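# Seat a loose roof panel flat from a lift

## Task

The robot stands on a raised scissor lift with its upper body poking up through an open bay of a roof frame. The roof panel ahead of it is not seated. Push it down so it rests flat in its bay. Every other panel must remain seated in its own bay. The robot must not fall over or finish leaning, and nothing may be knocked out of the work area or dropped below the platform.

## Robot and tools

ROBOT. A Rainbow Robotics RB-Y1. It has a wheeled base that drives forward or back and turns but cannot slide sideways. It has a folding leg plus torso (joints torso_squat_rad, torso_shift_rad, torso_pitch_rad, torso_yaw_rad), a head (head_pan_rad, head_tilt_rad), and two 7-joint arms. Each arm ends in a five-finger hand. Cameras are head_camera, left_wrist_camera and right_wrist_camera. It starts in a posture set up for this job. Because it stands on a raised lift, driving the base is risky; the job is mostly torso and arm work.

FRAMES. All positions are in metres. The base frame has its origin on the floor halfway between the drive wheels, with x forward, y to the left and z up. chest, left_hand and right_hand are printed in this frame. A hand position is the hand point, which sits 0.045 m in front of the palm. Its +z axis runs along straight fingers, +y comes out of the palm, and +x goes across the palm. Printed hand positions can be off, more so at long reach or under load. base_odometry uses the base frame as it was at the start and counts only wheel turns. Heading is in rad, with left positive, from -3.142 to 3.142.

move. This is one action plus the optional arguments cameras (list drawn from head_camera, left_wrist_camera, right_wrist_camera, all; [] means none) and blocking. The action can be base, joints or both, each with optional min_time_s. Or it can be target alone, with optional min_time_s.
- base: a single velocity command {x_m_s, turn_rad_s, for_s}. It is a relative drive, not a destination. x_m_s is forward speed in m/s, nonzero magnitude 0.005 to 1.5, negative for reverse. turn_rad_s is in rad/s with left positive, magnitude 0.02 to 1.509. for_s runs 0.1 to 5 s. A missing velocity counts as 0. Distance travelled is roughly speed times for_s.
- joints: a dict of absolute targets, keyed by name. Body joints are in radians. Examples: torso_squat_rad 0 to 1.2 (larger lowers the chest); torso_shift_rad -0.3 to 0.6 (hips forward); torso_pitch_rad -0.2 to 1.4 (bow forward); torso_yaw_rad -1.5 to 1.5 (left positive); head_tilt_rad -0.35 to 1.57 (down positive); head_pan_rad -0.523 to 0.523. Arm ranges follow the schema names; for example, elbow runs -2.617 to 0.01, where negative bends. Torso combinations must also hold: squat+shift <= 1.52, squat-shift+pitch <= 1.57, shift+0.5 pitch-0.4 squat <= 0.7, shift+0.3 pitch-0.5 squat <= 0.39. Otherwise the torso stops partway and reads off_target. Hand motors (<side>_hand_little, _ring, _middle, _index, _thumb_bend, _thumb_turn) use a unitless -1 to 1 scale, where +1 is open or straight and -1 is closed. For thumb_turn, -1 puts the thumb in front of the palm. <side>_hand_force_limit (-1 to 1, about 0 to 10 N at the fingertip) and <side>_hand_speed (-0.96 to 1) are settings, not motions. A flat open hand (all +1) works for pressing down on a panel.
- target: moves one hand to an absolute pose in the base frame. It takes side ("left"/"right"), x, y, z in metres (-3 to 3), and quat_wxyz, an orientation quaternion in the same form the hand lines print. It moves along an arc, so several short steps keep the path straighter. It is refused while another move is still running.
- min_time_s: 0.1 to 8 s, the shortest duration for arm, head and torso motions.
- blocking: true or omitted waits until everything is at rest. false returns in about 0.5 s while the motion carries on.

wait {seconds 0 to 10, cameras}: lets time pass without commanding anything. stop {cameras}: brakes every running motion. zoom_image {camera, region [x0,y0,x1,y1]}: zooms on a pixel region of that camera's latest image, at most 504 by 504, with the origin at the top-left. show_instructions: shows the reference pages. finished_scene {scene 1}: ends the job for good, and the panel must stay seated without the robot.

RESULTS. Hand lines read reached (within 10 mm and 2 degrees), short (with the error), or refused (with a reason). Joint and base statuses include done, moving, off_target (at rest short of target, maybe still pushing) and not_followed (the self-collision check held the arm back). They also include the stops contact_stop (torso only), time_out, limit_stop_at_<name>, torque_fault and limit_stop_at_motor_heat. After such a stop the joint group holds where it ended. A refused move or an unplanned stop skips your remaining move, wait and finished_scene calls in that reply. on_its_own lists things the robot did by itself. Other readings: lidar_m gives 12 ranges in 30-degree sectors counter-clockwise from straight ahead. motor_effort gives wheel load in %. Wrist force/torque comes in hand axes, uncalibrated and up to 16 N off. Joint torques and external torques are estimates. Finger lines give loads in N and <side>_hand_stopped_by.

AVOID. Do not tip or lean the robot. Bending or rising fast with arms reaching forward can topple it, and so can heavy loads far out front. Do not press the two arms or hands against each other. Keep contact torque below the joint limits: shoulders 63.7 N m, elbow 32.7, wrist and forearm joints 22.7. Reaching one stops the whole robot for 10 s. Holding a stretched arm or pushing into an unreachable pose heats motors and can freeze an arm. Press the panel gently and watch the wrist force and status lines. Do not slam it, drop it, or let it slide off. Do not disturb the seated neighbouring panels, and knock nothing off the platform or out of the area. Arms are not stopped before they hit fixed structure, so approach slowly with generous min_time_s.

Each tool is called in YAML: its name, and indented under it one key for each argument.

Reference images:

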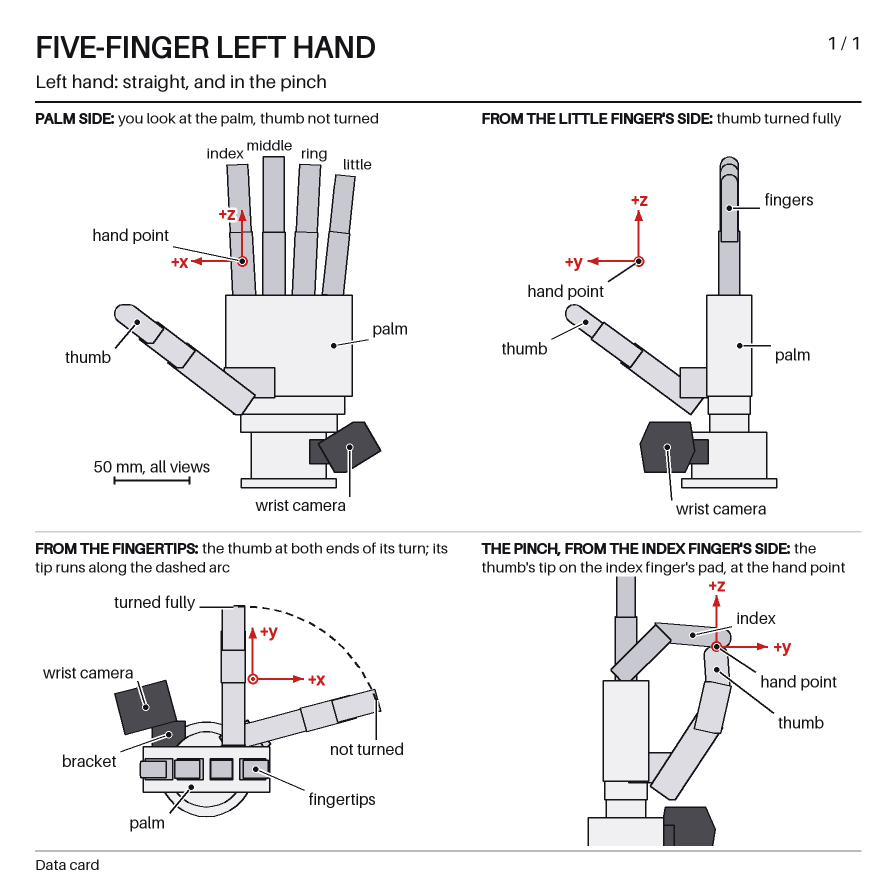

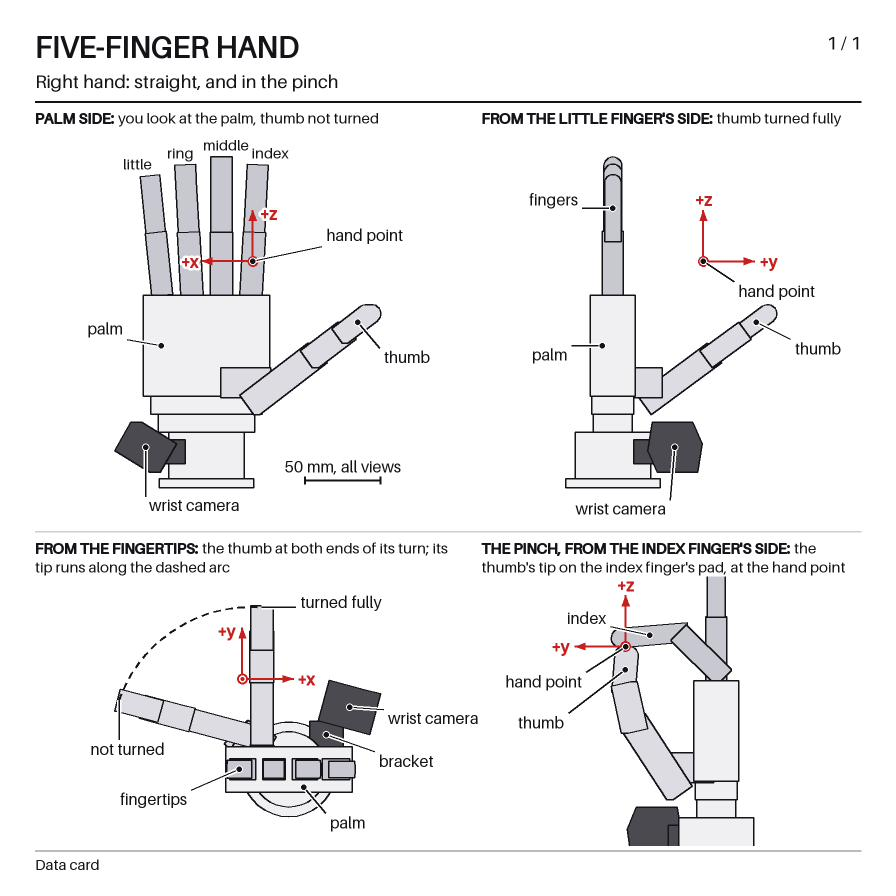

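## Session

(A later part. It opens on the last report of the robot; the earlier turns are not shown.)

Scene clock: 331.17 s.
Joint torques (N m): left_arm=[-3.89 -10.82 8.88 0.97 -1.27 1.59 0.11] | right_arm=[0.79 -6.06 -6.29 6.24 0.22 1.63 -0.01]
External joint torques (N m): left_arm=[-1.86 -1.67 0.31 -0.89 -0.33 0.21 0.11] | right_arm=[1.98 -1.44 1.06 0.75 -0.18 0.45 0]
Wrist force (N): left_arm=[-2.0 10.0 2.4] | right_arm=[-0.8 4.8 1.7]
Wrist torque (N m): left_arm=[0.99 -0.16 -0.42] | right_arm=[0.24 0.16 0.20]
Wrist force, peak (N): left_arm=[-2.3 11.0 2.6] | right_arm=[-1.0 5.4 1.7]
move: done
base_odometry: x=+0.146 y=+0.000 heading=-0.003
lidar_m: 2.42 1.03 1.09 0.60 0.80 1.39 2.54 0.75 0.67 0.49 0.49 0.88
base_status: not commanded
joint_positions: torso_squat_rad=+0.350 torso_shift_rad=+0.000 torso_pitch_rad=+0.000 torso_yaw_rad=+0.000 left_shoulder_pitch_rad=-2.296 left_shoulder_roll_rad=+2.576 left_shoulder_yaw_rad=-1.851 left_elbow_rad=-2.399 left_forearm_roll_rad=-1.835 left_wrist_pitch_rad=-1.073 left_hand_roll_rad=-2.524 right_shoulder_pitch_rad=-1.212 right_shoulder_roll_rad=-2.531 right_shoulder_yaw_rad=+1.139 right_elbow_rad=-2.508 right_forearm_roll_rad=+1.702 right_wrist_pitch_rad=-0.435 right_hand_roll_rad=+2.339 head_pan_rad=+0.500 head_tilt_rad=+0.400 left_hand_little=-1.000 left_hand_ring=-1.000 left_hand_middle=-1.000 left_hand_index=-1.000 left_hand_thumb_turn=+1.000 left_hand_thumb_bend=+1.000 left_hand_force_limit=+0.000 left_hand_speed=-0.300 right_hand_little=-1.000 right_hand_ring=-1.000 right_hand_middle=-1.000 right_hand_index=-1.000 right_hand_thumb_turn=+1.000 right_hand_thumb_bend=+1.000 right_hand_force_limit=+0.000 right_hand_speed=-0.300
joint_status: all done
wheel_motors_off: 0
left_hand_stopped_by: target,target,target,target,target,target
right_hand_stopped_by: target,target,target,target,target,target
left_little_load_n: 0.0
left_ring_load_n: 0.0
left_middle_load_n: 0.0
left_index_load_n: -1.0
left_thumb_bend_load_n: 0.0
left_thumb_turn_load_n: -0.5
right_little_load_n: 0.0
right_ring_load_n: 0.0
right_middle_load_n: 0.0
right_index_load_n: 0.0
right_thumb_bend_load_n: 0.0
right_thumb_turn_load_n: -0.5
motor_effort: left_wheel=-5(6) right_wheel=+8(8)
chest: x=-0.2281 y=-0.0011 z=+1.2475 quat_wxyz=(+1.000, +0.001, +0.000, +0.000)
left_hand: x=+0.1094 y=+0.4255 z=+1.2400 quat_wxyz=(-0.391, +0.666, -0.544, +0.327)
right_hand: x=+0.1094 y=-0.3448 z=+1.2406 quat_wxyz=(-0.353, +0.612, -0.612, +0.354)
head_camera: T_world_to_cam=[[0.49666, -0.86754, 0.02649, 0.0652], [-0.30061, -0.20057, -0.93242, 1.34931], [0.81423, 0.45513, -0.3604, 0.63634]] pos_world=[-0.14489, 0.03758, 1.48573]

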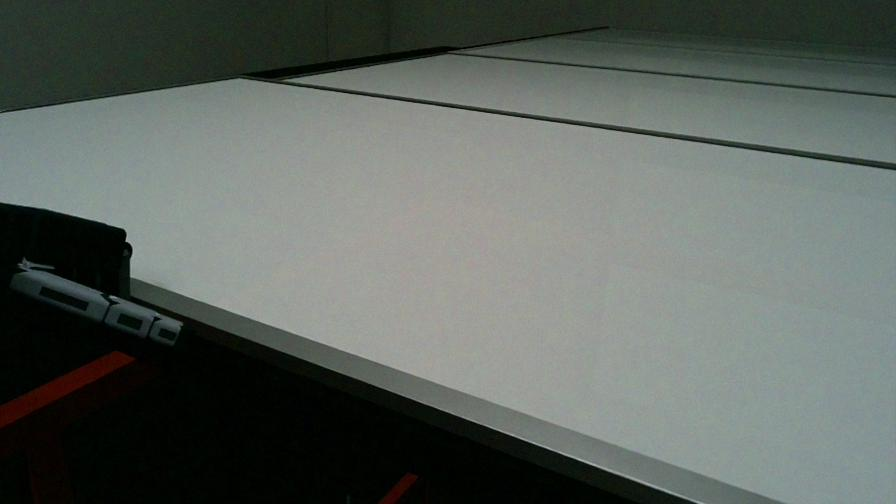

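move:
  cameras: ["head_camera"]

zoom_image:
  camera: "head_camera"
  region: [200, 50, 320, 118]

Scene clock: 332.13 s.
Joint torques (N m): left_arm=[-3.95 -10.94 8.79 0.94 -1.39 1.6 0.05] | right_arm=[0.74 -6 -6.54 6.23 0.06 1.63 -0.02]
External joint torques (N m): left_arm=[-1.92 -1.8 0.21 -0.92 -0.45 0.22 0.05] | right_arm=[1.94 -1.38 0.8 0.74 -0.35 0.44 -0.02]
Wrist force (N): left_arm=[-2.2 10.3 2.4] | right_arm=[-0.9 5.0 1.7]
Wrist torque (N m): left_arm=[1.00 -0.14 -0.43] | right_arm=[0.26 0.16 0.20]
Wrist force, peak (N): left_arm=[-2.2 10.9 2.0] | right_arm=[-1.0 5.3 1.6]
base_odometry: x=+0.146 y=+0.000 heading=-0.003
lidar_m: 2.42 1.00 1.08 0.58 0.80 1.40 2.54 0.75 0.67 0.51 0.48 0.87
base_status: not commanded
joint_positions: torso_squat_rad=+0.350 torso_shift_rad=+0.000 torso_pitch_rad=+0.000 torso_yaw_rad=+0.000 left_shoulder_pitch_rad=-2.296 left_shoulder_roll_rad=+2.576 left_shoulder_yaw_rad=-1.851 left_elbow_rad=-2.399 left_forearm_roll_rad=-1.835 left_wrist_pitch_rad=-1.073 left_hand_roll_rad=-2.524 right_shoulder_pitch_rad=-1.212 right_shoulder_roll_rad=-2.531 right_shoulder_yaw_rad=+1.139 right_elbow_rad=-2.508 right_forearm_roll_rad=+1.702 right_wrist_pitch_rad=-0.435 right_hand_roll_rad=+2.339 head_pan_rad=+0.500 head_tilt_rad=+0.400 left_hand_little=-1.000 left_hand_ring=-1.000 left_hand_middle=-1.000 left_hand_index=-1.000 left_hand_thumb_turn=+1.000 left_hand_thumb_bend=+1.000 left_hand_force_limit=+0.000 left_hand_speed=-0.300 right_hand_little=-1.000 right_hand_ring=-1.000 right_hand_middle=-1.000 right_hand_index=-1.000 right_hand_thumb_turn=+1.000 right_hand_thumb_bend=+1.000 right_hand_force_limit=+0.000 right_hand_speed=-0.300
joint_status: all done
wheel_motors_off: 0
left_hand_stopped_by: target,target,target,target,target,target
right_hand_stopped_by: target,target,target,target,target,target
left_little_load_n: 0.0
left_ring_load_n: 0.0
left_middle_load_n: 0.0
left_index_load_n: -1.0
left_thumb_bend_load_n: 0.0
left_thumb_turn_load_n: -0.5
right_little_load_n: 0.0
right_ring_load_n: 0.0
right_middle_load_n: 0.0
right_index_load_n: 0.0
right_thumb_bend_load_n: 0.0
right_thumb_turn_load_n: 0.0
motor_effort: left_wheel=-5(6) right_wheel=+8(8)
chest: x=-0.2281 y=-0.0011 z=+1.2475 quat_wxyz=(+1.000, +0.001, +0.000, +0.000) (m; base frame)
left_hand: x=+0.1094 y=+0.4255 z=+1.2400 quat_wxyz=(-0.391, +0.666, -0.544, +0.327) (m; base frame)
right_hand: x=+0.1094 y=-0.3448 z=+1.2406 quat_wxyz=(-0.353, +0.612, -0.612, +0.354) (m; base frame)
pictures: head_camera
camera_calibration:
head_camera: T_world_to_cam=[[0.49666, -0.86754, 0.02649, 0.0652], [-0.30061, -0.20057, -0.93242, 1.34931], [0.81423, 0.45513, -0.3604, 0.63634]] pos_world=[-0.14489, 0.03758, 1.48573]

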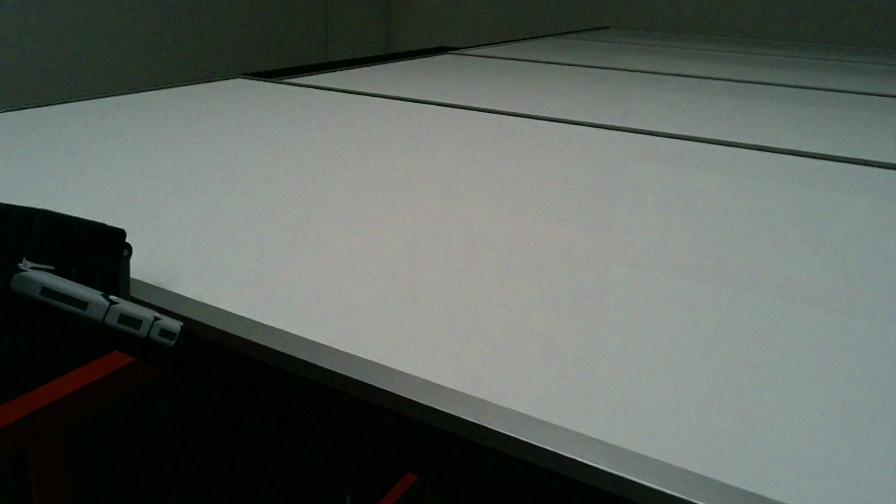

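Scaled by 4.200 from the camera's image (finer frame: 1280x720).

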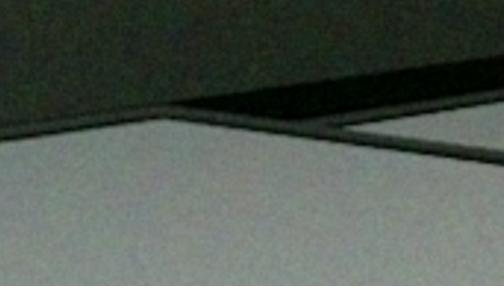

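move:
  joints: {"head_pan_rad": -0.5, "head_tilt_rad": 0.4}
  cameras: ["head_camera"]

zoom_image:
  camera: "head_camera"
  region: [430, 70, 550, 138]

Scene clock: 334.27 s.
Joint torques (N m): left_arm=[-4.06 -10.97 8.85 0.98 -1.21 1.6 0.05] | right_arm=[0.6 -5.99 -6.51 6.24 0.08 1.61 0.06]
External joint torques (N m): left_arm=[-2.03 -1.82 0.28 -0.87 -0.27 0.22 0.05] | right_arm=[1.79 -1.38 0.84 0.74 -0.33 0.42 0.06]
Wrist force (N): left_arm=[-1.9 10.2 1.9] | right_arm=[-0.9 5.1 1.5]
Wrist torque (N m): left_arm=[1.05 -0.23 -0.40] | right_arm=[0.28 0.17 0.22]
Wrist force, peak (N): left_arm=[-2.2 10.9 2.7] | right_arm=[-0.7 5.4 1.5]
move: done
base_odometry: x=+0.146 y=+0.000 heading=-0.003
lidar_m: 2.41 1.01 1.09 0.58 0.81 1.37 2.53 0.74 0.67 0.50 0.50 0.88
base_status: not commanded
joint_positions: torso_squat_rad=+0.350 torso_shift_rad=+0.000 torso_pitch_rad=+0.000 torso_yaw_rad=+0.000 left_shoulder_pitch_rad=-2.296 left_shoulder_roll_rad=+2.576 left_shoulder_yaw_rad=-1.851 left_elbow_rad=-2.399 left_forearm_roll_rad=-1.835 left_wrist_pitch_rad=-1.073 left_hand_roll_rad=-2.524 right_shoulder_pitch_rad=-1.212 right_shoulder_roll_rad=-2.531 right_shoulder_yaw_rad=+1.139 right_elbow_rad=-2.508 right_forearm_roll_rad=+1.702 right_wrist_pitch_rad=-0.435 right_hand_roll_rad=+2.339 head_pan_rad=-0.500 head_tilt_rad=+0.400 left_hand_little=-1.000 left_hand_ring=-1.000 left_hand_middle=-1.000 left_hand_index=-1.000 left_hand_thumb_turn=+1.000 left_hand_thumb_bend=+1.000 left_hand_force_limit=+0.000 left_hand_speed=-0.300 right_hand_little=-1.000 right_hand_ring=-1.000 right_hand_middle=-1.000 right_hand_index=-1.000 right_hand_thumb_turn=+1.000 right_hand_thumb_bend=+1.000 right_hand_force_limit=+0.000 right_hand_speed=-0.300
joint_status: all done
wheel_motors_off: 0
left_hand_stopped_by: target,target,target,target,target,target
right_hand_stopped_by: target,target,target,target,target,target
left_little_load_n: 0.0
left_ring_load_n: 0.0
left_middle_load_n: 0.0
left_index_load_n: -1.0
left_thumb_bend_load_n: 0.0
left_thumb_turn_load_n: 0.0
right_little_load_n: 0.0
right_ring_load_n: 0.0
right_middle_load_n: 0.0
right_index_load_n: 0.0
right_thumb_bend_load_n: 0.0
right_thumb_turn_load_n: -0.5
motor_effort: left_wheel=-6(6) right_wheel=+8(8)
chest: x=-0.2281 y=-0.0011 z=+1.2475 quat_wxyz=(+1.000, +0.001, +0.000, +0.000)
left_hand: x=+0.1094 y=+0.4255 z=+1.2400 quat_wxyz=(-0.391, +0.666, -0.544, +0.327)
right_hand: x=+0.1094 y=-0.3448 z=+1.2406 quat_wxyz=(-0.353, +0.612, -0.612, +0.354)
head_camera: T_world_to_cam=[[-0.4616, -0.8867, 0.02637, -0.1322], [-0.33228, 0.14526, -0.93193, 1.34251], [0.82251, -0.43894, -0.36169, 0.63875]] pos_world=[-0.14031, -0.03186, 1.48563]

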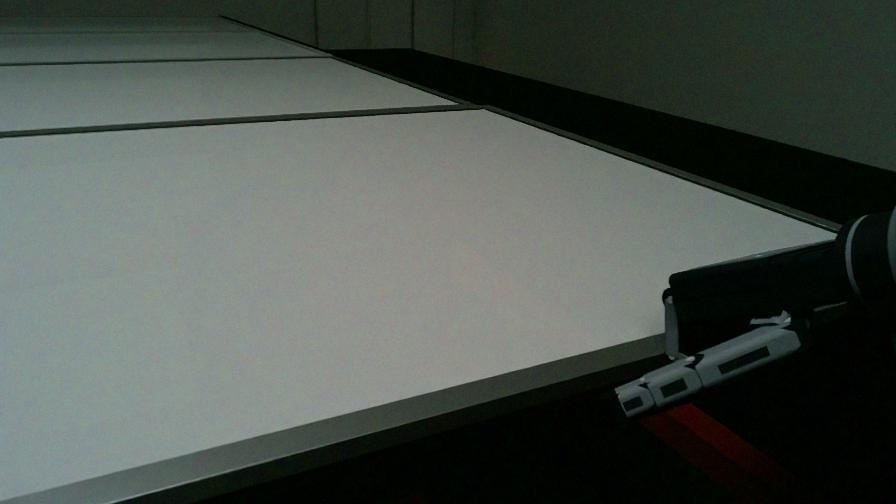

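Scaled by 4.200 from the camera's image (finer frame: 1280x720).

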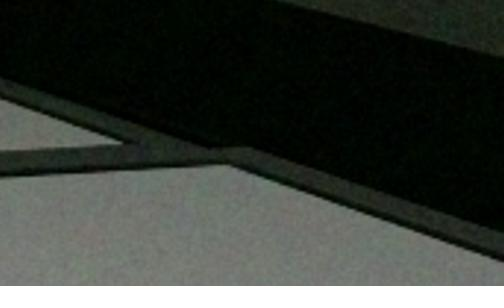

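move:
  base: {"x_m_s": -0.02, "for_s": 0.8}

move:
  target: {"side": "left", "x": 0.09, "y": 0.45, "z": 1.38, "quat_wxyz": [0.391, -0.666, 0.544, -0.327]}
  min_time_s: 2

move:
  target: {"side": "left", "x": 0.10, "y": 0.42, "z": 1.48, "quat_wxyz": [0, 0.866, 0, 0.5]}
  min_time_s: 1.5

move:
  target: {"side": "left", "x": 0.10, "y": 0.44, "z": 1.50, "quat_wxyz": [-0.1094, 0.8754, 0.2346, 0.4082]}
  min_time_s: 1

move:
  joints: {"left_shoulder_pitch_rad": -1.5, "left_shoulder_roll_rad": 2.5, "left_shoulder_yaw_rad": -1.46, "left_elbow_rad": -2.4, "left_forearm_roll_rad": 0, "left_wrist_pitch_rad": 1.4, "left_hand_roll_rad": 0}
  min_time_s: 2
  cameras: ["left_wrist_camera"]

Scene clock: 336.80 s.
Joint torques (N m): left_arm=[-3.69 -10.1 8.43 1.06 -1.19 1.5 -0.06] | right_arm=[0.53 -5.57 -6.73 6.08 0.2 1.47 0.06]
External joint torques (N m): left_arm=[-1.66 -0.96 -0.14 -0.79 -0.26 0.12 -0.07] | right_arm=[1.72 -0.95 0.62 0.58 -0.21 0.28 0.06]
Wrist force (N): left_arm=[-0.9 9.0 5.6] | right_arm=[-0.6 5.2 2.0]
Wrist torque (N m): left_arm=[0.93 -0.24 -0.40] | right_arm=[0.24 0.09 0.23]
Wrist force, peak (N): left_arm=[-2.2 11.3 2.5] | right_arm=[-0.9 5.8 1.9]
move: done
base_odometry: x=+0.130 y=+0.000 heading=-0.003
lidar_m: 2.42 1.02 0.61 0.59 0.79 1.36 2.52 0.74 0.66 0.63 0.48 0.89
base_status: done (sent for 0.8 of 0.8 s)
joint_positions: torso_squat_rad=+0.350 torso_shift_rad=+0.000 torso_pitch_rad=+0.000 torso_yaw_rad=+0.000 left_shoulder_pitch_rad=-2.296 left_shoulder_roll_rad=+2.576 left_shoulder_yaw_rad=-1.851 left_elbow_rad=-2.399 left_forearm_roll_rad=-1.835 left_wrist_pitch_rad=-1.073 left_hand_roll_rad=-2.524 right_shoulder_pitch_rad=-1.212 right_shoulder_roll_rad=-2.531 right_shoulder_yaw_rad=+1.139 right_elbow_rad=-2.508 right_forearm_roll_rad=+1.702 right_wrist_pitch_rad=-0.435 right_hand_roll_rad=+2.339 head_pan_rad=-0.500 head_tilt_rad=+0.400 left_hand_little=-1.000 left_hand_ring=-1.000 left_hand_middle=-1.000 left_hand_index=-1.000 left_hand_thumb_turn=+1.000 left_hand_thumb_bend=+1.000 left_hand_force_limit=+0.000 left_hand_speed=-0.300 right_hand_little=-1.000 right_hand_ring=-1.000 right_hand_middle=-1.000 right_hand_index=-1.000 right_hand_thumb_turn=+1.000 right_hand_thumb_bend=+1.000 right_hand_force_limit=+0.000 right_hand_speed=-0.300
joint_status: not commanded
wheel_motors_off: 0
left_hand_stopped_by: target,target,target,target,target,target
right_hand_stopped_by: target,target,target,target,target,target
left_little_load_n: 0.0
left_ring_load_n: 0.0
left_middle_load_n: 0.0
left_index_load_n: 0.0
left_thumb_bend_load_n: 0.0
left_thumb_turn_load_n: -0.5
right_little_load_n: 0.0
right_ring_load_n: 0.0
right_middle_load_n: 0.0
right_index_load_n: 0.0
right_thumb_bend_load_n: 0.0
right_thumb_turn_load_n: 0.0
motor_effort: left_wheel=-1(22) right_wheel=+4(9)
chest: x=-0.2280 y=-0.0011 z=+1.2475 quat_wxyz=(+1.000, +0.001, +0.000, +0.000)
left_hand: x=+0.1096 y=+0.4254 z=+1.2400 quat_wxyz=(-0.391, +0.666, -0.544, +0.327)
right_hand: x=+0.1095 y=-0.3448 z=+1.2406 quat_wxyz=(-0.353, +0.612, -0.612, +0.354)
pictures: none

Scene clock: 339.13 s.
Joint torques (N m): left_arm=[-4.05 -11.24 7.25 2.84 -0.26 1.25 -0.44] | right_arm=[0.83 -5.76 -6.58 6 0.2 1.44 -0.02]
External joint torques (N m): left_arm=[-1.44 -1.04 0.12 0.33 0.49 -0.28 -0.45] | right_arm=[2.03 -1.14 0.76 0.51 -0.21 0.26 -0.02]
Wrist force (N): left_arm=[-1.7 8.9 5.0] | right_arm=[-0.7 5.1 2.2]
Wrist torque (N m): left_arm=[0.95 -0.09 -0.51] | right_arm=[0.22 0.14 0.20]
Wrist force, peak (N): left_arm=[-1.6 9.4 5.3] | right_arm=[-0.7 5.8 1.9]
move: done
base_odometry: x=+0.130 y=+0.000 heading=-0.003
lidar_m: 2.41 1.02 0.60 0.60 0.78 1.37 2.53 0.73 0.67 0.63 0.48 0.89
base_status: not commanded
joint_positions: torso_squat_rad=+0.350 torso_shift_rad=+0.000 torso_pitch_rad=+0.000 torso_yaw_rad=+0.000 left_shoulder_pitch_rad=-2.330 left_shoulder_roll_rad=+2.323 left_shoulder_yaw_rad=-1.439 left_elbow_rad=-2.000 left_forearm_roll_rad=-1.515 left_wrist_pitch_rad=-1.411 left_hand_roll_rad=-2.705 right_shoulder_pitch_rad=-1.212 right_shoulder_roll_rad=-2.531 right_shoulder_yaw_rad=+1.139 right_elbow_rad=-2.508 right_forearm_roll_rad=+1.702 right_wrist_pitch_rad=-0.435 right_hand_roll_rad=+2.339 head_pan_rad=-0.500 head_tilt_rad=+0.400 left_hand_little=-1.000 left_hand_ring=-1.000 left_hand_middle=-1.000 left_hand_index=-1.000 left_hand_thumb_turn=+1.000 left_hand_thumb_bend=+1.000 left_hand_force_limit=+0.000 left_hand_speed=-0.300 right_hand_little=-1.000 right_hand_ring=-1.000 right_hand_middle=-1.000 right_hand_index=-1.000 right_hand_thumb_turn=+1.000 right_hand_thumb_bend=+1.000 right_hand_force_limit=+0.000 right_hand_speed=-0.300
joint_status: all done
wheel_motors_off: 0
left_hand_stopped_by: target,target,target,target,target,target
right_hand_stopped_by: target,target,target,target,target,target
left_little_load_n: 0.0
left_ring_load_n: 0.0
left_middle_load_n: 0.0
left_index_load_n: 0.0
left_thumb_bend_load_n: 0.0
left_thumb_turn_load_n: -0.5
right_little_load_n: 0.0
right_ring_load_n: 0.0
right_middle_load_n: 0.0
right_index_load_n: 0.0
right_thumb_bend_load_n: 0.0
right_thumb_turn_load_n: 0.0
motor_effort: left_wheel=-1(2) right_wheel=+4(4)
chest: x=-0.2280 y=-0.0011 z=+1.2475 quat_wxyz=(+1.000, +0.001, +0.000, +0.000)
left_hand: x=+0.0899 y=+0.4500 z=+1.3798 quat_wxyz=(-0.391, +0.667, -0.544, +0.327)
left_hand_status: reached (checked arc that bows 21 mm and turns the hand up to 4 deg, planned for 2.0 s): 0 mm and 0.1 deg off.
right_hand: x=+0.1095 y=-0.3448 z=+1.2406 quat_wxyz=(-0.353, +0.612, -0.612, +0.354)
pictures: none

Scene clock: 340.97 s.
Joint torques (N m): left_arm=[-0.82 -10.95 6.76 1.91 0.18 1.53 -0.41] | right_arm=[0.66 -5.64 -6.43 5.95 0.15 1.48 0.01]
External joint torques (N m): left_arm=[0.8 -0.38 0.22 0.23 0.42 -0.13 -0.44] | right_arm=[1.86 -1.02 0.91 0.45 -0.25 0.29 0.02]
Wrist force (N): left_arm=[-6.1 3.5 5.3] | right_arm=[-0.7 5.2 1.6]
Wrist torque (N m): left_arm=[0.50 0.20 -0.45] | right_arm=[0.26 0.14 0.22]
Wrist force, peak (N): left_arm=[-1.8 9.1 5.8] | right_arm=[-0.6 5.5 2.1]
move: done
base_odometry: x=+0.130 y=+0.000 heading=-0.003
lidar_m: 2.43 1.02 0.60 0.58 0.80 1.38 2.52 0.73 0.66 0.64 0.48 0.89
base_status: not commanded
joint_positions: torso_squat_rad=+0.350 torso_shift_rad=+0.000 torso_pitch_rad=+0.000 torso_yaw_rad=+0.000 left_shoulder_pitch_rad=-2.292 left_shoulder_roll_rad=+2.323 left_shoulder_yaw_rad=-1.323 left_elbow_rad=-1.804 left_forearm_roll_rad=-1.284 left_wrist_pitch_rad=-1.492 left_hand_roll_rad=-1.440 right_shoulder_pitch_rad=-1.212 right_shoulder_roll_rad=-2.531 right_shoulder_yaw_rad=+1.139 right_elbow_rad=-2.508 right_forearm_roll_rad=+1.702 right_wrist_pitch_rad=-0.435 right_hand_roll_rad=+2.339 head_pan_rad=-0.500 head_tilt_rad=+0.400 left_hand_little=-1.000 left_hand_ring=-1.000 left_hand_middle=-1.000 left_hand_index=-1.000 left_hand_thumb_turn=+1.000 left_hand_thumb_bend=+1.000 left_hand_force_limit=+0.000 left_hand_speed=-0.300 right_hand_little=-1.000 right_hand_ring=-1.000 right_hand_middle=-1.000 right_hand_index=-1.000 right_hand_thumb_turn=+1.000 right_hand_thumb_bend=+1.000 right_hand_force_limit=+0.000 right_hand_speed=-0.300
joint_status: all done
wheel_motors_off: 0
left_hand_stopped_by: target,target,target,target,target,target
right_hand_stopped_by: target,target,target,target,target,target
left_little_load_n: 0.0
left_ring_load_n: 0.0
left_middle_load_n: 0.5
left_index_load_n: 0.0
left_thumb_bend_load_n: 0.0
left_thumb_turn_load_n: -0.5
right_little_load_n: 0.0
right_ring_load_n: 0.0
right_middle_load_n: 0.0
right_index_load_n: 0.0
right_thumb_bend_load_n: 0.0
right_thumb_turn_load_n: -0.5
motor_effort: left_wheel=+0(2) right_wheel=+4(4)
chest: x=-0.2280 y=-0.0011 z=+1.2475 quat_wxyz=(+1.000, +0.001, +0.000, +0.000)
left_hand: x=+0.1000 y=+0.4200 z=+1.4801 quat_wxyz=(+0.000, +0.866, -0.001, +0.500)
left_hand_status: reached (checked arc that bows 16 mm and turns the hand up to 84 deg, planned for 1.5 s): 0 mm and 0.1 deg off.
right_hand: x=+0.1095 y=-0.3448 z=+1.2406 quat_wxyz=(-0.353, +0.612, -0.612, +0.354)
pictures: none

Scene clock: 342.53 s.
Joint torques (N m): left_arm=[-1.15 6.47 5.62 4.37 -0.91 1 -0.46] | right_arm=[0.65 -5.02 -7.03 5.92 0.36 1.57 0.17]
External joint torques (N m): left_arm=[0.08 0.8 -0.34 -0.53 0.09 -0.13 -0.5] | right_arm=[1.85 -0.4 0.32 0.42 -0.05 0.39 0.17]
Wrist force (N): left_arm=[-5.4 4.0 6.2] | right_arm=[-0.6 5.3 1.9]
Wrist torque (N m): left_arm=[0.55 0.13 -0.47] | right_arm=[0.29 0.12 0.22]
Wrist force, peak (N): left_arm=[-5.8 4.6 6.7] | right_arm=[-0.9 5.6 1.9]
move: done
base_odometry: x=+0.130 y=+0.000 heading=-0.003
lidar_m: 2.43 1.02 0.61 0.59 0.80 1.36 2.54 0.73 0.66 0.63 0.48 0.89
base_status: not commanded
joint_positions: torso_squat_rad=+0.350 torso_shift_rad=+0.000 torso_pitch_rad=+0.000 torso_yaw_rad=+0.000 left_shoulder_pitch_rad=-1.139 left_shoulder_roll_rad=+2.367 left_shoulder_yaw_rad=-0.344 left_elbow_rad=-1.824 left_forearm_roll_rad=-1.290 left_wrist_pitch_rad=-1.570 left_hand_roll_rad=-0.878 right_shoulder_pitch_rad=-1.212 right_shoulder_roll_rad=-2.531 right_shoulder_yaw_rad=+1.139 right_elbow_rad=-2.508 right_forearm_roll_rad=+1.702 right_wrist_pitch_rad=-0.435 right_hand_roll_rad=+2.339 head_pan_rad=-0.500 head_tilt_rad=+0.400 left_hand_little=-1.000 left_hand_ring=-1.000 left_hand_middle=-1.000 left_hand_index=-1.000 left_hand_thumb_turn=+1.000 left_hand_thumb_bend=+1.000 left_hand_force_limit=+0.000 left_hand_speed=-0.300 right_hand_little=-1.000 right_hand_ring=-1.000 right_hand_middle=-1.000 right_hand_index=-1.000 right_hand_thumb_turn=+1.000 right_hand_thumb_bend=+1.000 right_hand_force_limit=+0.000 right_hand_speed=-0.300
joint_status: all done
wheel_motors_off: 0
left_hand_stopped_by: target,target,target,target,target,target
right_hand_stopped_by: target,target,target,target,target,target
left_little_load_n: 0.0
left_ring_load_n: 0.0
left_middle_load_n: 0.0
left_index_load_n: 0.0
left_thumb_bend_load_n: 0.0
left_thumb_turn_load_n: 0.0
right_little_load_n: 0.0
right_ring_load_n: 0.0
right_middle_load_n: 0.0
right_index_load_n: 0.0
right_thumb_bend_load_n: 0.0
right_thumb_turn_load_n: 0.0
motor_effort: left_wheel=-1(2) right_wheel=+3(4)
chest: x=-0.2280 y=-0.0011 z=+1.2475 quat_wxyz=(+1.000, +0.001, +0.000, +0.000)
left_hand: x=+0.1001 y=+0.4399 z=+1.5000 quat_wxyz=(-0.109, +0.875, +0.234, +0.409)
left_hand_status: reached (checked arc that bows 23 mm and turns the hand up to 32 deg, planned for 1.2 s): 0 mm and 0.1 deg off.
right_hand: x=+0.1095 y=-0.3449 z=+1.2405 quat_wxyz=(-0.353, +0.612, -0.612, +0.354)
pictures: none

Scene clock: 344.83 s.
Joint torques (N m): left_arm=[-2.25 2.08 8.1 3.07 -1.86 -0.09 -0.39] | right_arm=[0.37 -5.33 -6.81 5.99 0.24 1.42 0.01]
External joint torques (N m): left_arm=[-1.33 0.66 -0.79 -0.57 -0.05 -0.4 -0.35] | right_arm=[1.57 -0.71 0.54 0.49 -0.17 0.23 0.02]
Wrist force (N): left_arm=[3.9 2.7 0.5] | right_arm=[-0.8 5.4 1.8]
Wrist torque (N m): left_arm=[0.69 -0.68 0.09] | right_arm=[0.28 0.15 0.22]
Wrist force, peak (N): left_arm=[-6.2 2.7 6.5] | right_arm=[-0.9 5.9 2.0]
move: done
base_odometry: x=+0.130 y=+0.000 heading=-0.003
lidar_m: 2.43 1.02 0.60 0.59 0.80 1.38 2.53 0.74 0.67 0.63 0.49 0.89
base_status: not commanded
joint_positions: torso_squat_rad=+0.350 torso_shift_rad=+0.000 torso_pitch_rad=+0.000 torso_yaw_rad=+0.000 left_shoulder_pitch_rad=-1.500 left_shoulder_roll_rad=+2.500 left_shoulder_yaw_rad=-1.460 left_elbow_rad=-2.400 left_forearm_roll_rad=+0.000 left_wrist_pitch_rad=+1.400 left_hand_roll_rad=+0.000 right_shoulder_pitch_rad=-1.212 right_shoulder_roll_rad=-2.531 right_shoulder_yaw_rad=+1.139 right_elbow_rad=-2.508 right_forearm_roll_rad=+1.702 right_wrist_pitch_rad=-0.435 right_hand_roll_rad=+2.339 head_pan_rad=-0.500 head_tilt_rad=+0.400 left_hand_little=-1.000 left_hand_ring=-1.000 left_hand_middle=-1.000 left_hand_index=-1.000 left_hand_thumb_turn=+1.000 left_hand_thumb_bend=+1.000 left_hand_force_limit=+0.000 left_hand_speed=-0.300 right_hand_little=-1.000 right_hand_ring=-1.000 right_hand_middle=-1.000 right_hand_index=-1.000 right_hand_thumb_turn=+1.000 right_hand_thumb_bend=+1.000 right_hand_force_limit=+0.000 right_hand_speed=-0.300
joint_status: all done
wheel_motors_off: 0
left_hand_stopped_by: target,target,target,target,target,target
right_hand_stopped_by: target,target,target,target,target,target
left_little_load_n: 0.0
left_ring_load_n: 0.0
left_middle_load_n: -0.5
left_index_load_n: 0.0
left_thumb_bend_load_n: 0.0
left_thumb_turn_load_n: 0.0
right_little_load_n: 0.0
right_ring_load_n: 0.0
right_middle_load_n: 0.0
right_index_load_n: 0.0
right_thumb_bend_load_n: 0.0
right_thumb_turn_load_n: 0.0
motor_effort: left_wheel=-1(2) right_wheel=+3(3)
chest: x=-0.2280 y=-0.0011 z=+1.2475 quat_wxyz=(+1.000, +0.001, +0.000, +0.000)
left_hand: x=-0.0384 y=+0.6802 z=+1.4999 quat_wxyz=(+0.667, -0.258, +0.497, +0.492)
right_hand: x=+0.1095 y=-0.3449 z=+1.2405 quat_wxyz=(-0.353, +0.612, -0.612, +0.354)
left_wrist_camera: T_world_to_cam=[[0.87324, -0.2863, -0.39432, 0.81707], [-0.40306, 0.03042, -0.91467, 1.34178], [0.27387, 0.95766, -0.08883, -0.39002]] pos_world=[-0.06587, 0.56661, 1.51482]

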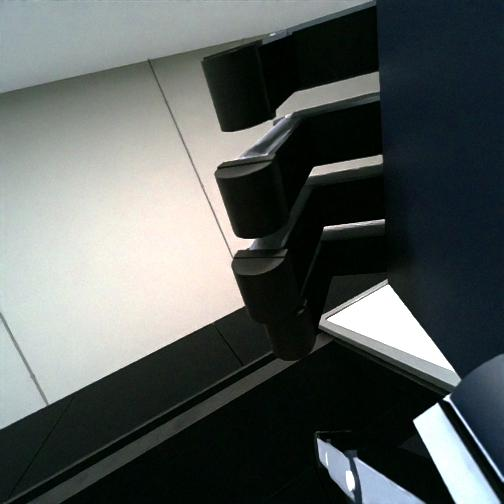

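move:
  joints: {"left_shoulder_pitch_rad": -1.5, "left_shoulder_roll_rad": 1.92, "left_shoulder_yaw_rad": -1.5, "left_elbow_rad": -2.2, "left_forearm_roll_rad": 0, "left_wrist_pitch_rad": 1.9, "left_hand_roll_rad": 0, "head_pan_rad": 0.5}
  min_time_s: 2
  cameras: ["left_wrist_camera"]

Scene clock: 347.27 s.
Joint torques (N m): left_arm=[-9.32 3.74 7.78 3.07 -1.92 0.3 -0.4] | right_arm=[0.58 -5.4 -7 6.03 0.23 1.43 0.02]
External joint torques (N m): left_arm=[-0.35 -0.57 -1.21 0.31 -0.11 0.08 -0.36] | right_arm=[1.78 -0.78 0.34 0.53 -0.17 0.24 0.02]
Wrist force (N): left_arm=[4.3 3.3 0.9] | right_arm=[-0.9 5.4 2.0]
Wrist torque (N m): left_arm=[0.75 -0.71 0.10] | right_arm=[0.27 0.15 0.21]
Wrist force, peak (N): left_arm=[4.3 3.7 0.9] | right_arm=[-0.8 5.7 2.1]
move: done
base_odometry: x=+0.130 y=+0.000 heading=-0.003
lidar_m: 2.42 1.01 0.60 0.58 0.78 1.37 2.53 0.72 0.65 0.64 0.48 0.88
base_status: not commanded
joint_positions: torso_squat_rad=+0.350 torso_shift_rad=+0.000 torso_pitch_rad=+0.000 torso_yaw_rad=+0.000 left_shoulder_pitch_rad=-1.500 left_shoulder_roll_rad=+1.920 left_shoulder_yaw_rad=-1.500 left_elbow_rad=-2.200 left_forearm_roll_rad=+0.000 left_wrist_pitch_rad=+1.900 left_hand_roll_rad=+0.000 right_shoulder_pitch_rad=-1.212 right_shoulder_roll_rad=-2.531 right_shoulder_yaw_rad=+1.139 right_elbow_rad=-2.508 right_forearm_roll_rad=+1.702 right_wrist_pitch_rad=-0.435 right_hand_roll_rad=+2.339 head_pan_rad=+0.500 head_tilt_rad=+0.400 left_hand_little=-1.000 left_hand_ring=-1.000 left_hand_middle=-1.000 left_hand_index=-1.000 left_hand_thumb_turn=+1.000 left_hand_thumb_bend=+1.000 left_hand_force_limit=+0.000 left_hand_speed=-0.300 right_hand_little=-1.000 right_hand_ring=-1.000 right_hand_middle=-1.000 right_hand_index=-1.000 right_hand_thumb_turn=+1.000 right_hand_thumb_bend=+1.000 right_hand_force_limit=+0.000 right_hand_speed=-0.300
joint_status: all done
wheel_motors_off: 0
left_hand_stopped_by: target,target,target,target,target,target
right_hand_stopped_by: target,target,target,target,target,target
left_little_load_n: 0.0
left_ring_load_n: 0.0
left_middle_load_n: 0.0
left_index_load_n: 0.0
left_thumb_bend_load_n: 0.0
left_thumb_turn_load_n: 0.0
right_little_load_n: 0.0
right_ring_load_n: 0.0
right_middle_load_n: 0.0
right_index_load_n: 0.0
right_thumb_bend_load_n: -0.5
right_thumb_turn_load_n: -0.5
motor_effort: left_wheel=-1(1) right_wheel=+3(3)
chest: x=-0.2280 y=-0.0011 z=+1.2475 quat_wxyz=(+1.000, +0.001, +0.000, +0.000)
left_hand: x=+0.0524 y=+0.6357 z=+1.4475 quat_wxyz=(+0.634, -0.314, +0.487, +0.512)
right_hand: x=+0.1095 y=-0.3449 z=+1.2405 quat_wxyz=(-0.353, +0.612, -0.612, +0.354)
left_wrist_camera: T_world_to_cam=[[0.91221, -0.20155, -0.35672, 0.59405], [-0.37728, -0.07369, -0.92316, 1.40893], [0.15978, 0.9767, -0.14326, -0.30415]] pos_world=[0.03826, 0.52061, 1.46901]

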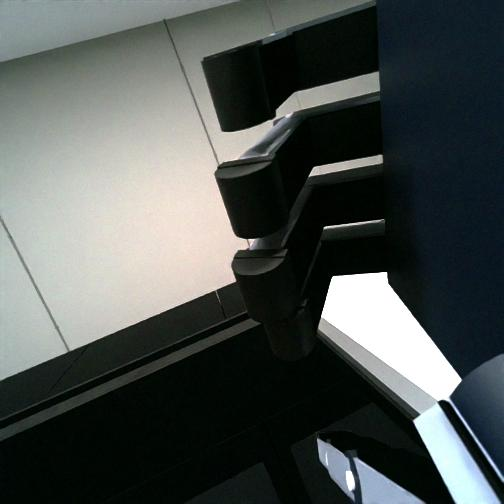

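move:
  joints: {"left_hand_little": 1, "left_hand_ring": 1, "left_hand_middle": 1, "left_hand_index": 1}
  cameras: ["left_wrist_camera"]

zoom_image:
  camera: "left_wrist_camera"
  region: [200, 220, 360, 340]

Scene clock: 348.93 s.
Joint torques (N m): left_arm=[-9.31 3.93 7.6 3.06 -1.85 0.33 -0.47] | right_arm=[0.51 -5.4 -7.04 6.09 0.2 1.42 0.01]
External joint torques (N m): left_arm=[-0.31 -0.4 -1.41 0.29 -0.02 0.1 -0.45] | right_arm=[1.7 -0.78 0.31 0.59 -0.2 0.23 0.02]
Wrist force (N): left_arm=[4.0 2.9 0.7] | right_arm=[-0.8 5.3 2.1]
Wrist torque (N m): left_arm=[0.69 -0.63 0.09] | right_arm=[0.25 0.15 0.20]
Wrist force, peak (N): left_arm=[4.5 2.9 1.0] | right_arm=[-1.1 5.7 2.1]
move: done
base_odometry: x=+0.130 y=+0.000 heading=-0.003
lidar_m: 2.42 1.03 0.63 0.59 0.77 1.38 2.52 0.74 0.67 0.63 0.48 0.88
base_status: not commanded
joint_positions: torso_squat_rad=+0.350 torso_shift_rad=+0.000 torso_pitch_rad=+0.000 torso_yaw_rad=+0.000 left_shoulder_pitch_rad=-1.500 left_shoulder_roll_rad=+1.920 left_shoulder_yaw_rad=-1.500 left_elbow_rad=-2.200 left_forearm_roll_rad=+0.000 left_wrist_pitch_rad=+1.900 left_hand_roll_rad=+0.000 right_shoulder_pitch_rad=-1.212 right_shoulder_roll_rad=-2.531 right_shoulder_yaw_rad=+1.139 right_elbow_rad=-2.508 right_forearm_roll_rad=+1.702 right_wrist_pitch_rad=-0.435 right_hand_roll_rad=+2.339 head_pan_rad=+0.500 head_tilt_rad=+0.400 left_hand_little=+1.000 left_hand_ring=+1.000 left_hand_middle=+1.000 left_hand_index=+1.000 left_hand_thumb_turn=+1.000 left_hand_thumb_bend=+1.000 left_hand_force_limit=+0.000 left_hand_speed=-0.300 right_hand_little=-1.000 right_hand_ring=-1.000 right_hand_middle=-1.000 right_hand_index=-1.000 right_hand_thumb_turn=+1.000 right_hand_thumb_bend=+1.000 right_hand_force_limit=+0.000 right_hand_speed=-0.300
joint_status: all done
wheel_motors_off: 0
left_hand_stopped_by: target,target,target,target,target,target
right_hand_stopped_by: target,target,target,target,target,target
left_little_load_n: 0.0
left_ring_load_n: 0.0
left_middle_load_n: 0.0
left_index_load_n: 0.0
left_thumb_bend_load_n: 0.5
left_thumb_turn_load_n: -0.5
right_little_load_n: 0.0
right_ring_load_n: 0.0
right_middle_load_n: 0.0
right_index_load_n: -0.5
right_thumb_bend_load_n: 0.0
right_thumb_turn_load_n: -0.5
motor_effort: left_wheel=-1(1) right_wheel=+3(3)
chest: x=-0.2280 y=-0.0011 z=+1.2475 quat_wxyz=(+1.000, +0.001, +0.000, +0.000)
left_hand: x=+0.0524 y=+0.6357 z=+1.4475 quat_wxyz=(+0.634, -0.314, +0.487, +0.512)
right_hand: x=+0.1095 y=-0.3449 z=+1.2405 quat_wxyz=(-0.353, +0.612, -0.612, +0.354)
left_wrist_camera: T_world_to_cam=[[0.91221, -0.20155, -0.35672, 0.59405], [-0.37728, -0.07369, -0.92316, 1.40893], [0.15978, 0.9767, -0.14326, -0.30415]] pos_world=[0.03826, 0.52061, 1.46901]

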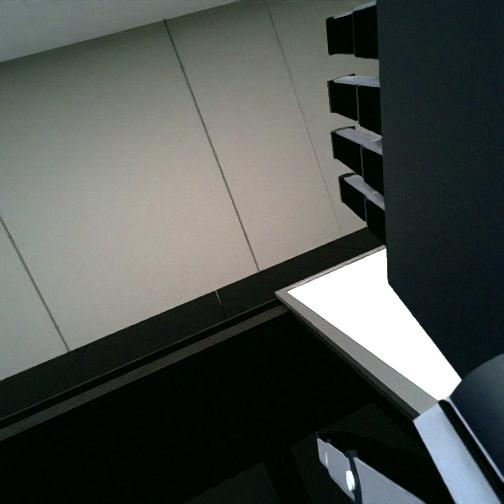

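Scaled by 3.150 from the camera's image (finer frame: 720x720).

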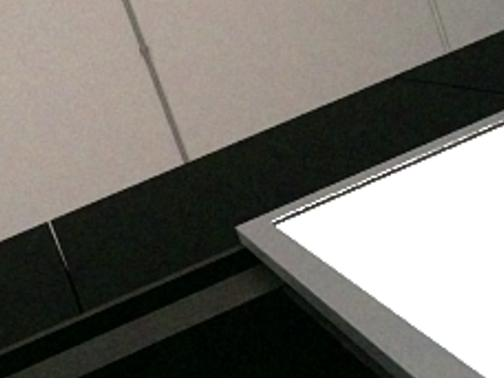

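zoom_image:
  camera: "left_wrist_camera"
  region: [245, 275, 325, 335]

Scaled by 6.300 from the camera's image (finer frame: 720x720).

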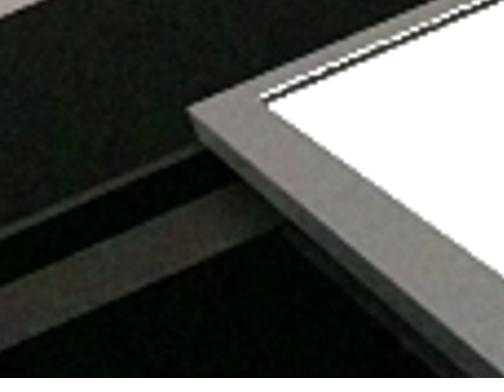

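move:
  target: {"side": "left", "x": 0.03, "y": 0.72, "z": 1.47, "quat_wxyz": [0.634, -0.314, 0.487, 0.512]}
  min_time_s: 1.5

move:
  target: {"side": "left", "x": 0.02, "y": 0.82, "z": 1.47, "quat_wxyz": [0.634, -0.314, 0.487, 0.512]}
  min_time_s: 1.5
  cameras: ["left_wrist_camera", "head_camera"]

Scene clock: 352.57 s.
Joint torques (N m): left_arm=[-5.9 4.78 8.12 3.41 -2.22 -0.06 -0.09] | right_arm=[0.7 -5.22 -6.78 6.07 0.18 1.47 0.06]
External joint torques (N m): left_arm=[0.86 0.76 -1.67 0.23 -0.32 -0.37 -0.06] | right_arm=[1.89 -0.6 0.56 0.58 -0.23 0.28 0.06]
Wrist force (N): left_arm=[4.0 3.5 0.8] | right_arm=[-0.9 5.5 1.8]
Wrist torque (N m): left_arm=[0.79 -0.68 0.09] | right_arm=[0.27 0.17 0.22]
Wrist force, peak (N): left_arm=[4.5 3.6 1.1] | right_arm=[-0.7 5.7 2.0]
move: done
base_odometry: x=+0.130 y=+0.000 heading=-0.003
lidar_m: 2.41 1.03 0.61 0.59 0.79 1.37 2.53 0.73 0.66 0.64 0.48 0.87
base_status: not commanded
joint_positions: torso_squat_rad=+0.350 torso_shift_rad=+0.000 torso_pitch_rad=+0.000 torso_yaw_rad=+0.000 left_shoulder_pitch_rad=-1.481 left_shoulder_roll_rad=+2.108 left_shoulder_yaw_rad=-1.523 left_elbow_rad=-2.035 left_forearm_roll_rad=-0.004 left_wrist_pitch_rad=+1.546 left_hand_roll_rad=+0.045 right_shoulder_pitch_rad=-1.212 right_shoulder_roll_rad=-2.531 right_shoulder_yaw_rad=+1.139 right_elbow_rad=-2.508 right_forearm_roll_rad=+1.702 right_wrist_pitch_rad=-0.435 right_hand_roll_rad=+2.339 head_pan_rad=+0.500 head_tilt_rad=+0.400 left_hand_little=+1.000 left_hand_ring=+1.000 left_hand_middle=+1.000 left_hand_index=+1.000 left_hand_thumb_turn=+1.000 left_hand_thumb_bend=+1.000 left_hand_force_limit=+0.000 left_hand_speed=-0.300 right_hand_little=-1.000 right_hand_ring=-1.000 right_hand_middle=-1.000 right_hand_index=-1.000 right_hand_thumb_turn=+1.000 right_hand_thumb_bend=+1.000 right_hand_force_limit=+0.000 right_hand_speed=-0.300
joint_status: all done
wheel_motors_off: 0
left_hand_stopped_by: target,target,target,target,target,target
right_hand_stopped_by: target,target,target,target,target,target
left_little_load_n: 0.0
left_ring_load_n: 0.0
left_middle_load_n: 0.0
left_index_load_n: 0.0
left_thumb_bend_load_n: 0.0
left_thumb_turn_load_n: -0.5
right_little_load_n: 0.0
right_ring_load_n: 0.0
right_middle_load_n: 0.0
right_index_load_n: 0.0
right_thumb_bend_load_n: 0.0
right_thumb_turn_load_n: -0.5
motor_effort: left_wheel=-1(1) right_wheel=+3(3)
chest: x=-0.2280 y=-0.0011 z=+1.2475 quat_wxyz=(+1.000, +0.001, +0.000, +0.000)
left_hand: x=+0.0299 y=+0.7196 z=+1.4700 quat_wxyz=(+0.634, -0.314, +0.487, +0.512)
left_hand_status: reached (checked arc that bows 7 mm and turns the hand up to 1 deg, planned for 1.5 s): 0 mm and 0.0 deg off.
right_hand: x=+0.1095 y=-0.3449 z=+1.2405 quat_wxyz=(-0.353, +0.612, -0.612, +0.354)
pictures: none

Scene clock: 354.40 s.
Joint torques (N m): left_arm=[-5.48 6.1 8.75 3.76 -1.84 0.28 -0.17] | right_arm=[0.54 -5.19 -7.05 5.88 0.24 1.45 0.12]
External joint torques (N m): left_arm=[0.82 0.89 -1.37 0.16 -0.15 -0.3 -0.14] | right_arm=[1.73 -0.56 0.29 0.39 -0.17 0.26 0.12]
Wrist force (N): left_arm=[4.5 3.5 0.8] | right_arm=[-0.5 5.4 2.3]
Wrist torque (N m): left_arm=[0.78 -0.69 0.08] | right_arm=[0.25 0.10 0.24]
Wrist force, peak (N): left_arm=[4.7 3.7 1.1] | right_arm=[-0.6 5.7 1.7]
move: done
base_odometry: x=+0.130 y=+0.000 heading=-0.003
lidar_m: 2.42 1.02 0.59 0.60 0.78 1.37 2.52 0.73 0.66 0.63 0.48 0.88
base_status: not commanded
joint_positions: torso_squat_rad=+0.350 torso_shift_rad=+0.000 torso_pitch_rad=+0.000 torso_yaw_rad=+0.000 left_shoulder_pitch_rad=-1.428 left_shoulder_roll_rad=+2.120 left_shoulder_yaw_rad=-1.605 left_elbow_rad=-1.678 left_forearm_roll_rad=-0.064 left_wrist_pitch_rad=+1.182 left_hand_roll_rad=+0.192 right_shoulder_pitch_rad=-1.212 right_shoulder_roll_rad=-2.531 right_shoulder_yaw_rad=+1.139 right_elbow_rad=-2.508 right_forearm_roll_rad=+1.702 right_wrist_pitch_rad=-0.435 right_hand_roll_rad=+2.339 head_pan_rad=+0.500 head_tilt_rad=+0.400 left_hand_little=+1.000 left_hand_ring=+1.000 left_hand_middle=+1.000 left_hand_index=+1.000 left_hand_thumb_turn=+1.000 left_hand_thumb_bend=+1.000 left_hand_force_limit=+0.000 left_hand_speed=-0.300 right_hand_little=-1.000 right_hand_ring=-1.000 right_hand_middle=-1.000 right_hand_index=-1.000 right_hand_thumb_turn=+1.000 right_hand_thumb_bend=+1.000 right_hand_force_limit=+0.000 right_hand_speed=-0.300
joint_status: all done
wheel_motors_off: 0
left_hand_stopped_by: target,target,target,target,target,target
right_hand_stopped_by: target,target,target,target,target,target
left_little_load_n: 0.0
left_ring_load_n: 0.0
left_middle_load_n: 0.0
left_index_load_n: 0.0
left_thumb_bend_load_n: 0.0
left_thumb_turn_load_n: 0.0
right_little_load_n: 0.0
right_ring_load_n: 0.0
right_middle_load_n: 0.0
right_index_load_n: 0.0
right_thumb_bend_load_n: 0.0
right_thumb_turn_load_n: -0.5
motor_effort: left_wheel=+0(1) right_wheel=+3(3)
chest: x=-0.2280 y=-0.0011 z=+1.2475 quat_wxyz=(+1.000, +0.001, +0.000, +0.000)
left_hand: x=+0.0201 y=+0.8199 z=+1.4700 quat_wxyz=(+0.634, -0.314, +0.487, +0.512)
left_hand_status: reached (checked arc that bows 11 mm and turns the hand up to 2 deg, planned for 1.5 s): 0 mm and 0.0 deg off.
right_hand: x=+0.1095 y=-0.3449 z=+1.2405 quat_wxyz=(-0.353, +0.612, -0.612, +0.354)
pictures: head_camera, left_wrist_camera
head_camera: T_world_to_cam=[[0.49657, -0.86759, 0.02648, 0.06516], [-0.30072, -0.20058, -0.93238, 1.34926], [0.81424, 0.45503, -0.36051, 0.63641]] pos_world=[-0.14479, 0.03758, 1.48573]
left_wrist_camera: T_world_to_cam=[[0.91229, -0.20283, -0.3558, 0.66831], [-0.37647, -0.07323, -0.92353, 1.43128], [0.16126, 0.97647, -0.14316, -0.47574]] pos_world=[0.00586, 0.70491, 1.49151]

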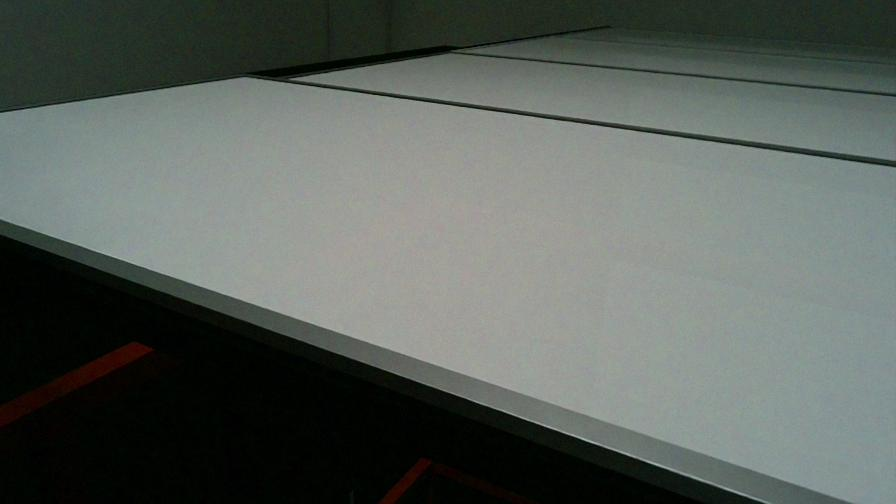

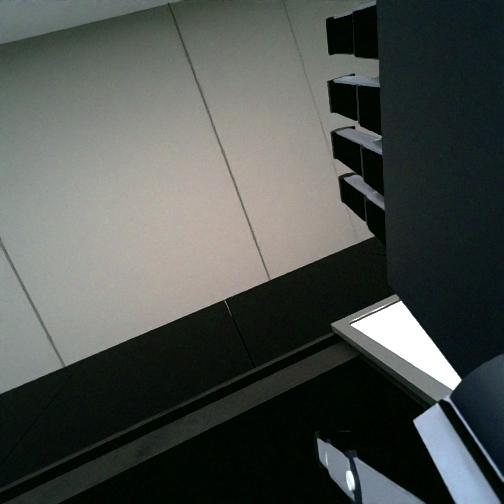

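zoom_image:
  camera: "left_wrist_camera"
  region: [300, 295, 400, 370]

Scaled by 5.040 from the camera's image (finer frame: 720x720).

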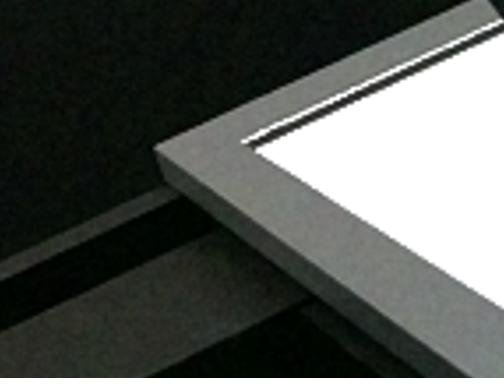

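move:
  target: {"side": "left", "x": -0.02, "y": 0.9, "z": 1.42, "quat_wxyz": [0.745, -0.177, 0.552, 0.330]}
  min_time_s: 2
  cameras: ["left_wrist_camera"]

Scene clock: 358.50 s.
Joint torques (N m): left_arm=[-0.63 -5.23 9.6 2.33 -0.22 1.89 -0.25] | right_arm=[0.65 -5.17 -6.93 5.87 0.16 1.53 -0.02]
External joint torques (N m): left_arm=[-1.39 -0.32 -1.19 -0.28 -0.23 -0.03 -0.22] | right_arm=[1.84 -0.55 0.41 0.37 -0.25 0.34 -0.02]
Wrist force (N): left_arm=[4.3 3.2 0.3] | right_arm=[-0.6 5.4 1.6]
Wrist torque (N m): left_arm=[0.76 -0.77 0.08] | right_arm=[0.29 0.11 0.21]
Wrist force, peak (N): left_arm=[4.7 3.9 0.9] | right_arm=[-1.0 5.8 2.1]
move: done
base_odometry: x=+0.130 y=+0.000 heading=-0.003
lidar_m: 2.42 1.04 0.61 0.59 0.78 1.37 2.54 0.73 0.66 0.64 0.48 0.90
base_status: not commanded
joint_positions: torso_squat_rad=+0.350 torso_shift_rad=+0.000 torso_pitch_rad=+0.000 torso_yaw_rad=+0.000 left_shoulder_pitch_rad=-1.770 left_shoulder_roll_rad=+2.440 left_shoulder_yaw_rad=-2.094 left_elbow_rad=-1.332 left_forearm_roll_rad=-1.463 left_wrist_pitch_rad=+0.443 left_hand_roll_rad=+1.611 right_shoulder_pitch_rad=-1.212 right_shoulder_roll_rad=-2.531 right_shoulder_yaw_rad=+1.139 right_elbow_rad=-2.508 right_forearm_roll_rad=+1.702 right_wrist_pitch_rad=-0.435 right_hand_roll_rad=+2.339 head_pan_rad=+0.500 head_tilt_rad=+0.400 left_hand_little=+1.000 left_hand_ring=+1.000 left_hand_middle=+1.000 left_hand_index=+1.000 left_hand_thumb_turn=+1.000 left_hand_thumb_bend=+1.000 left_hand_force_limit=+0.000 left_hand_speed=-0.300 right_hand_little=-1.000 right_hand_ring=-1.000 right_hand_middle=-1.000 right_hand_index=-1.000 right_hand_thumb_turn=+1.000 right_hand_thumb_bend=+1.000 right_hand_force_limit=+0.000 right_hand_speed=-0.300
joint_status: all done
wheel_motors_off: 0
left_hand_stopped_by: target,target,target,target,target,target
right_hand_stopped_by: target,target,target,target,target,target
left_little_load_n: 0.0
left_ring_load_n: 0.0
left_middle_load_n: 0.0
left_index_load_n: 0.0
left_thumb_bend_load_n: 0.0
left_thumb_turn_load_n: 0.0
right_little_load_n: 0.0
right_ring_load_n: 0.0
right_middle_load_n: 0.0
right_index_load_n: 0.0
right_thumb_bend_load_n: 0.0
right_thumb_turn_load_n: 0.0
motor_effort: left_wheel=-1(2) right_wheel=+3(3)
chest: x=-0.2280 y=-0.0011 z=+1.2475 quat_wxyz=(+1.000, +0.001, +0.000, +0.000)
left_hand: x=-0.0199 y=+0.8996 z=+1.4201 quat_wxyz=(+0.741, -0.181, +0.557, +0.328)
left_hand_status: reached (checked arc that bows 69 mm and turns the hand up to 34 deg, planned for 2.0 s): 0 mm and 0.9 deg off.
right_hand: x=+0.1095 y=-0.3449 z=+1.2405 quat_wxyz=(-0.353, +0.612, -0.612, +0.354)
left_wrist_camera: T_world_to_cam=[[0.68706, -0.63457, -0.35393, 1.08447], [-0.37095, 0.1125, -0.92181, 1.20654], [0.62477, 0.76463, -0.1581, -0.3333]] pos_world=[-0.08929, 0.80729, 1.44333]

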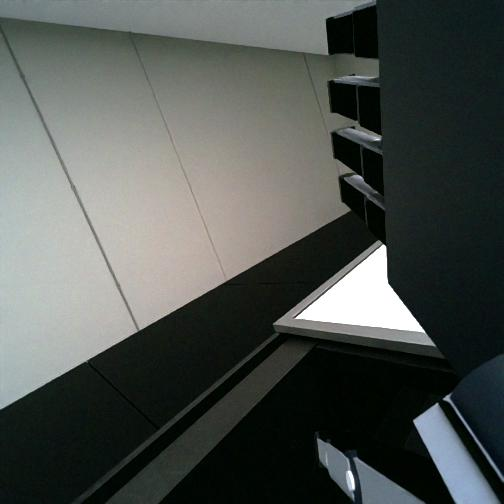

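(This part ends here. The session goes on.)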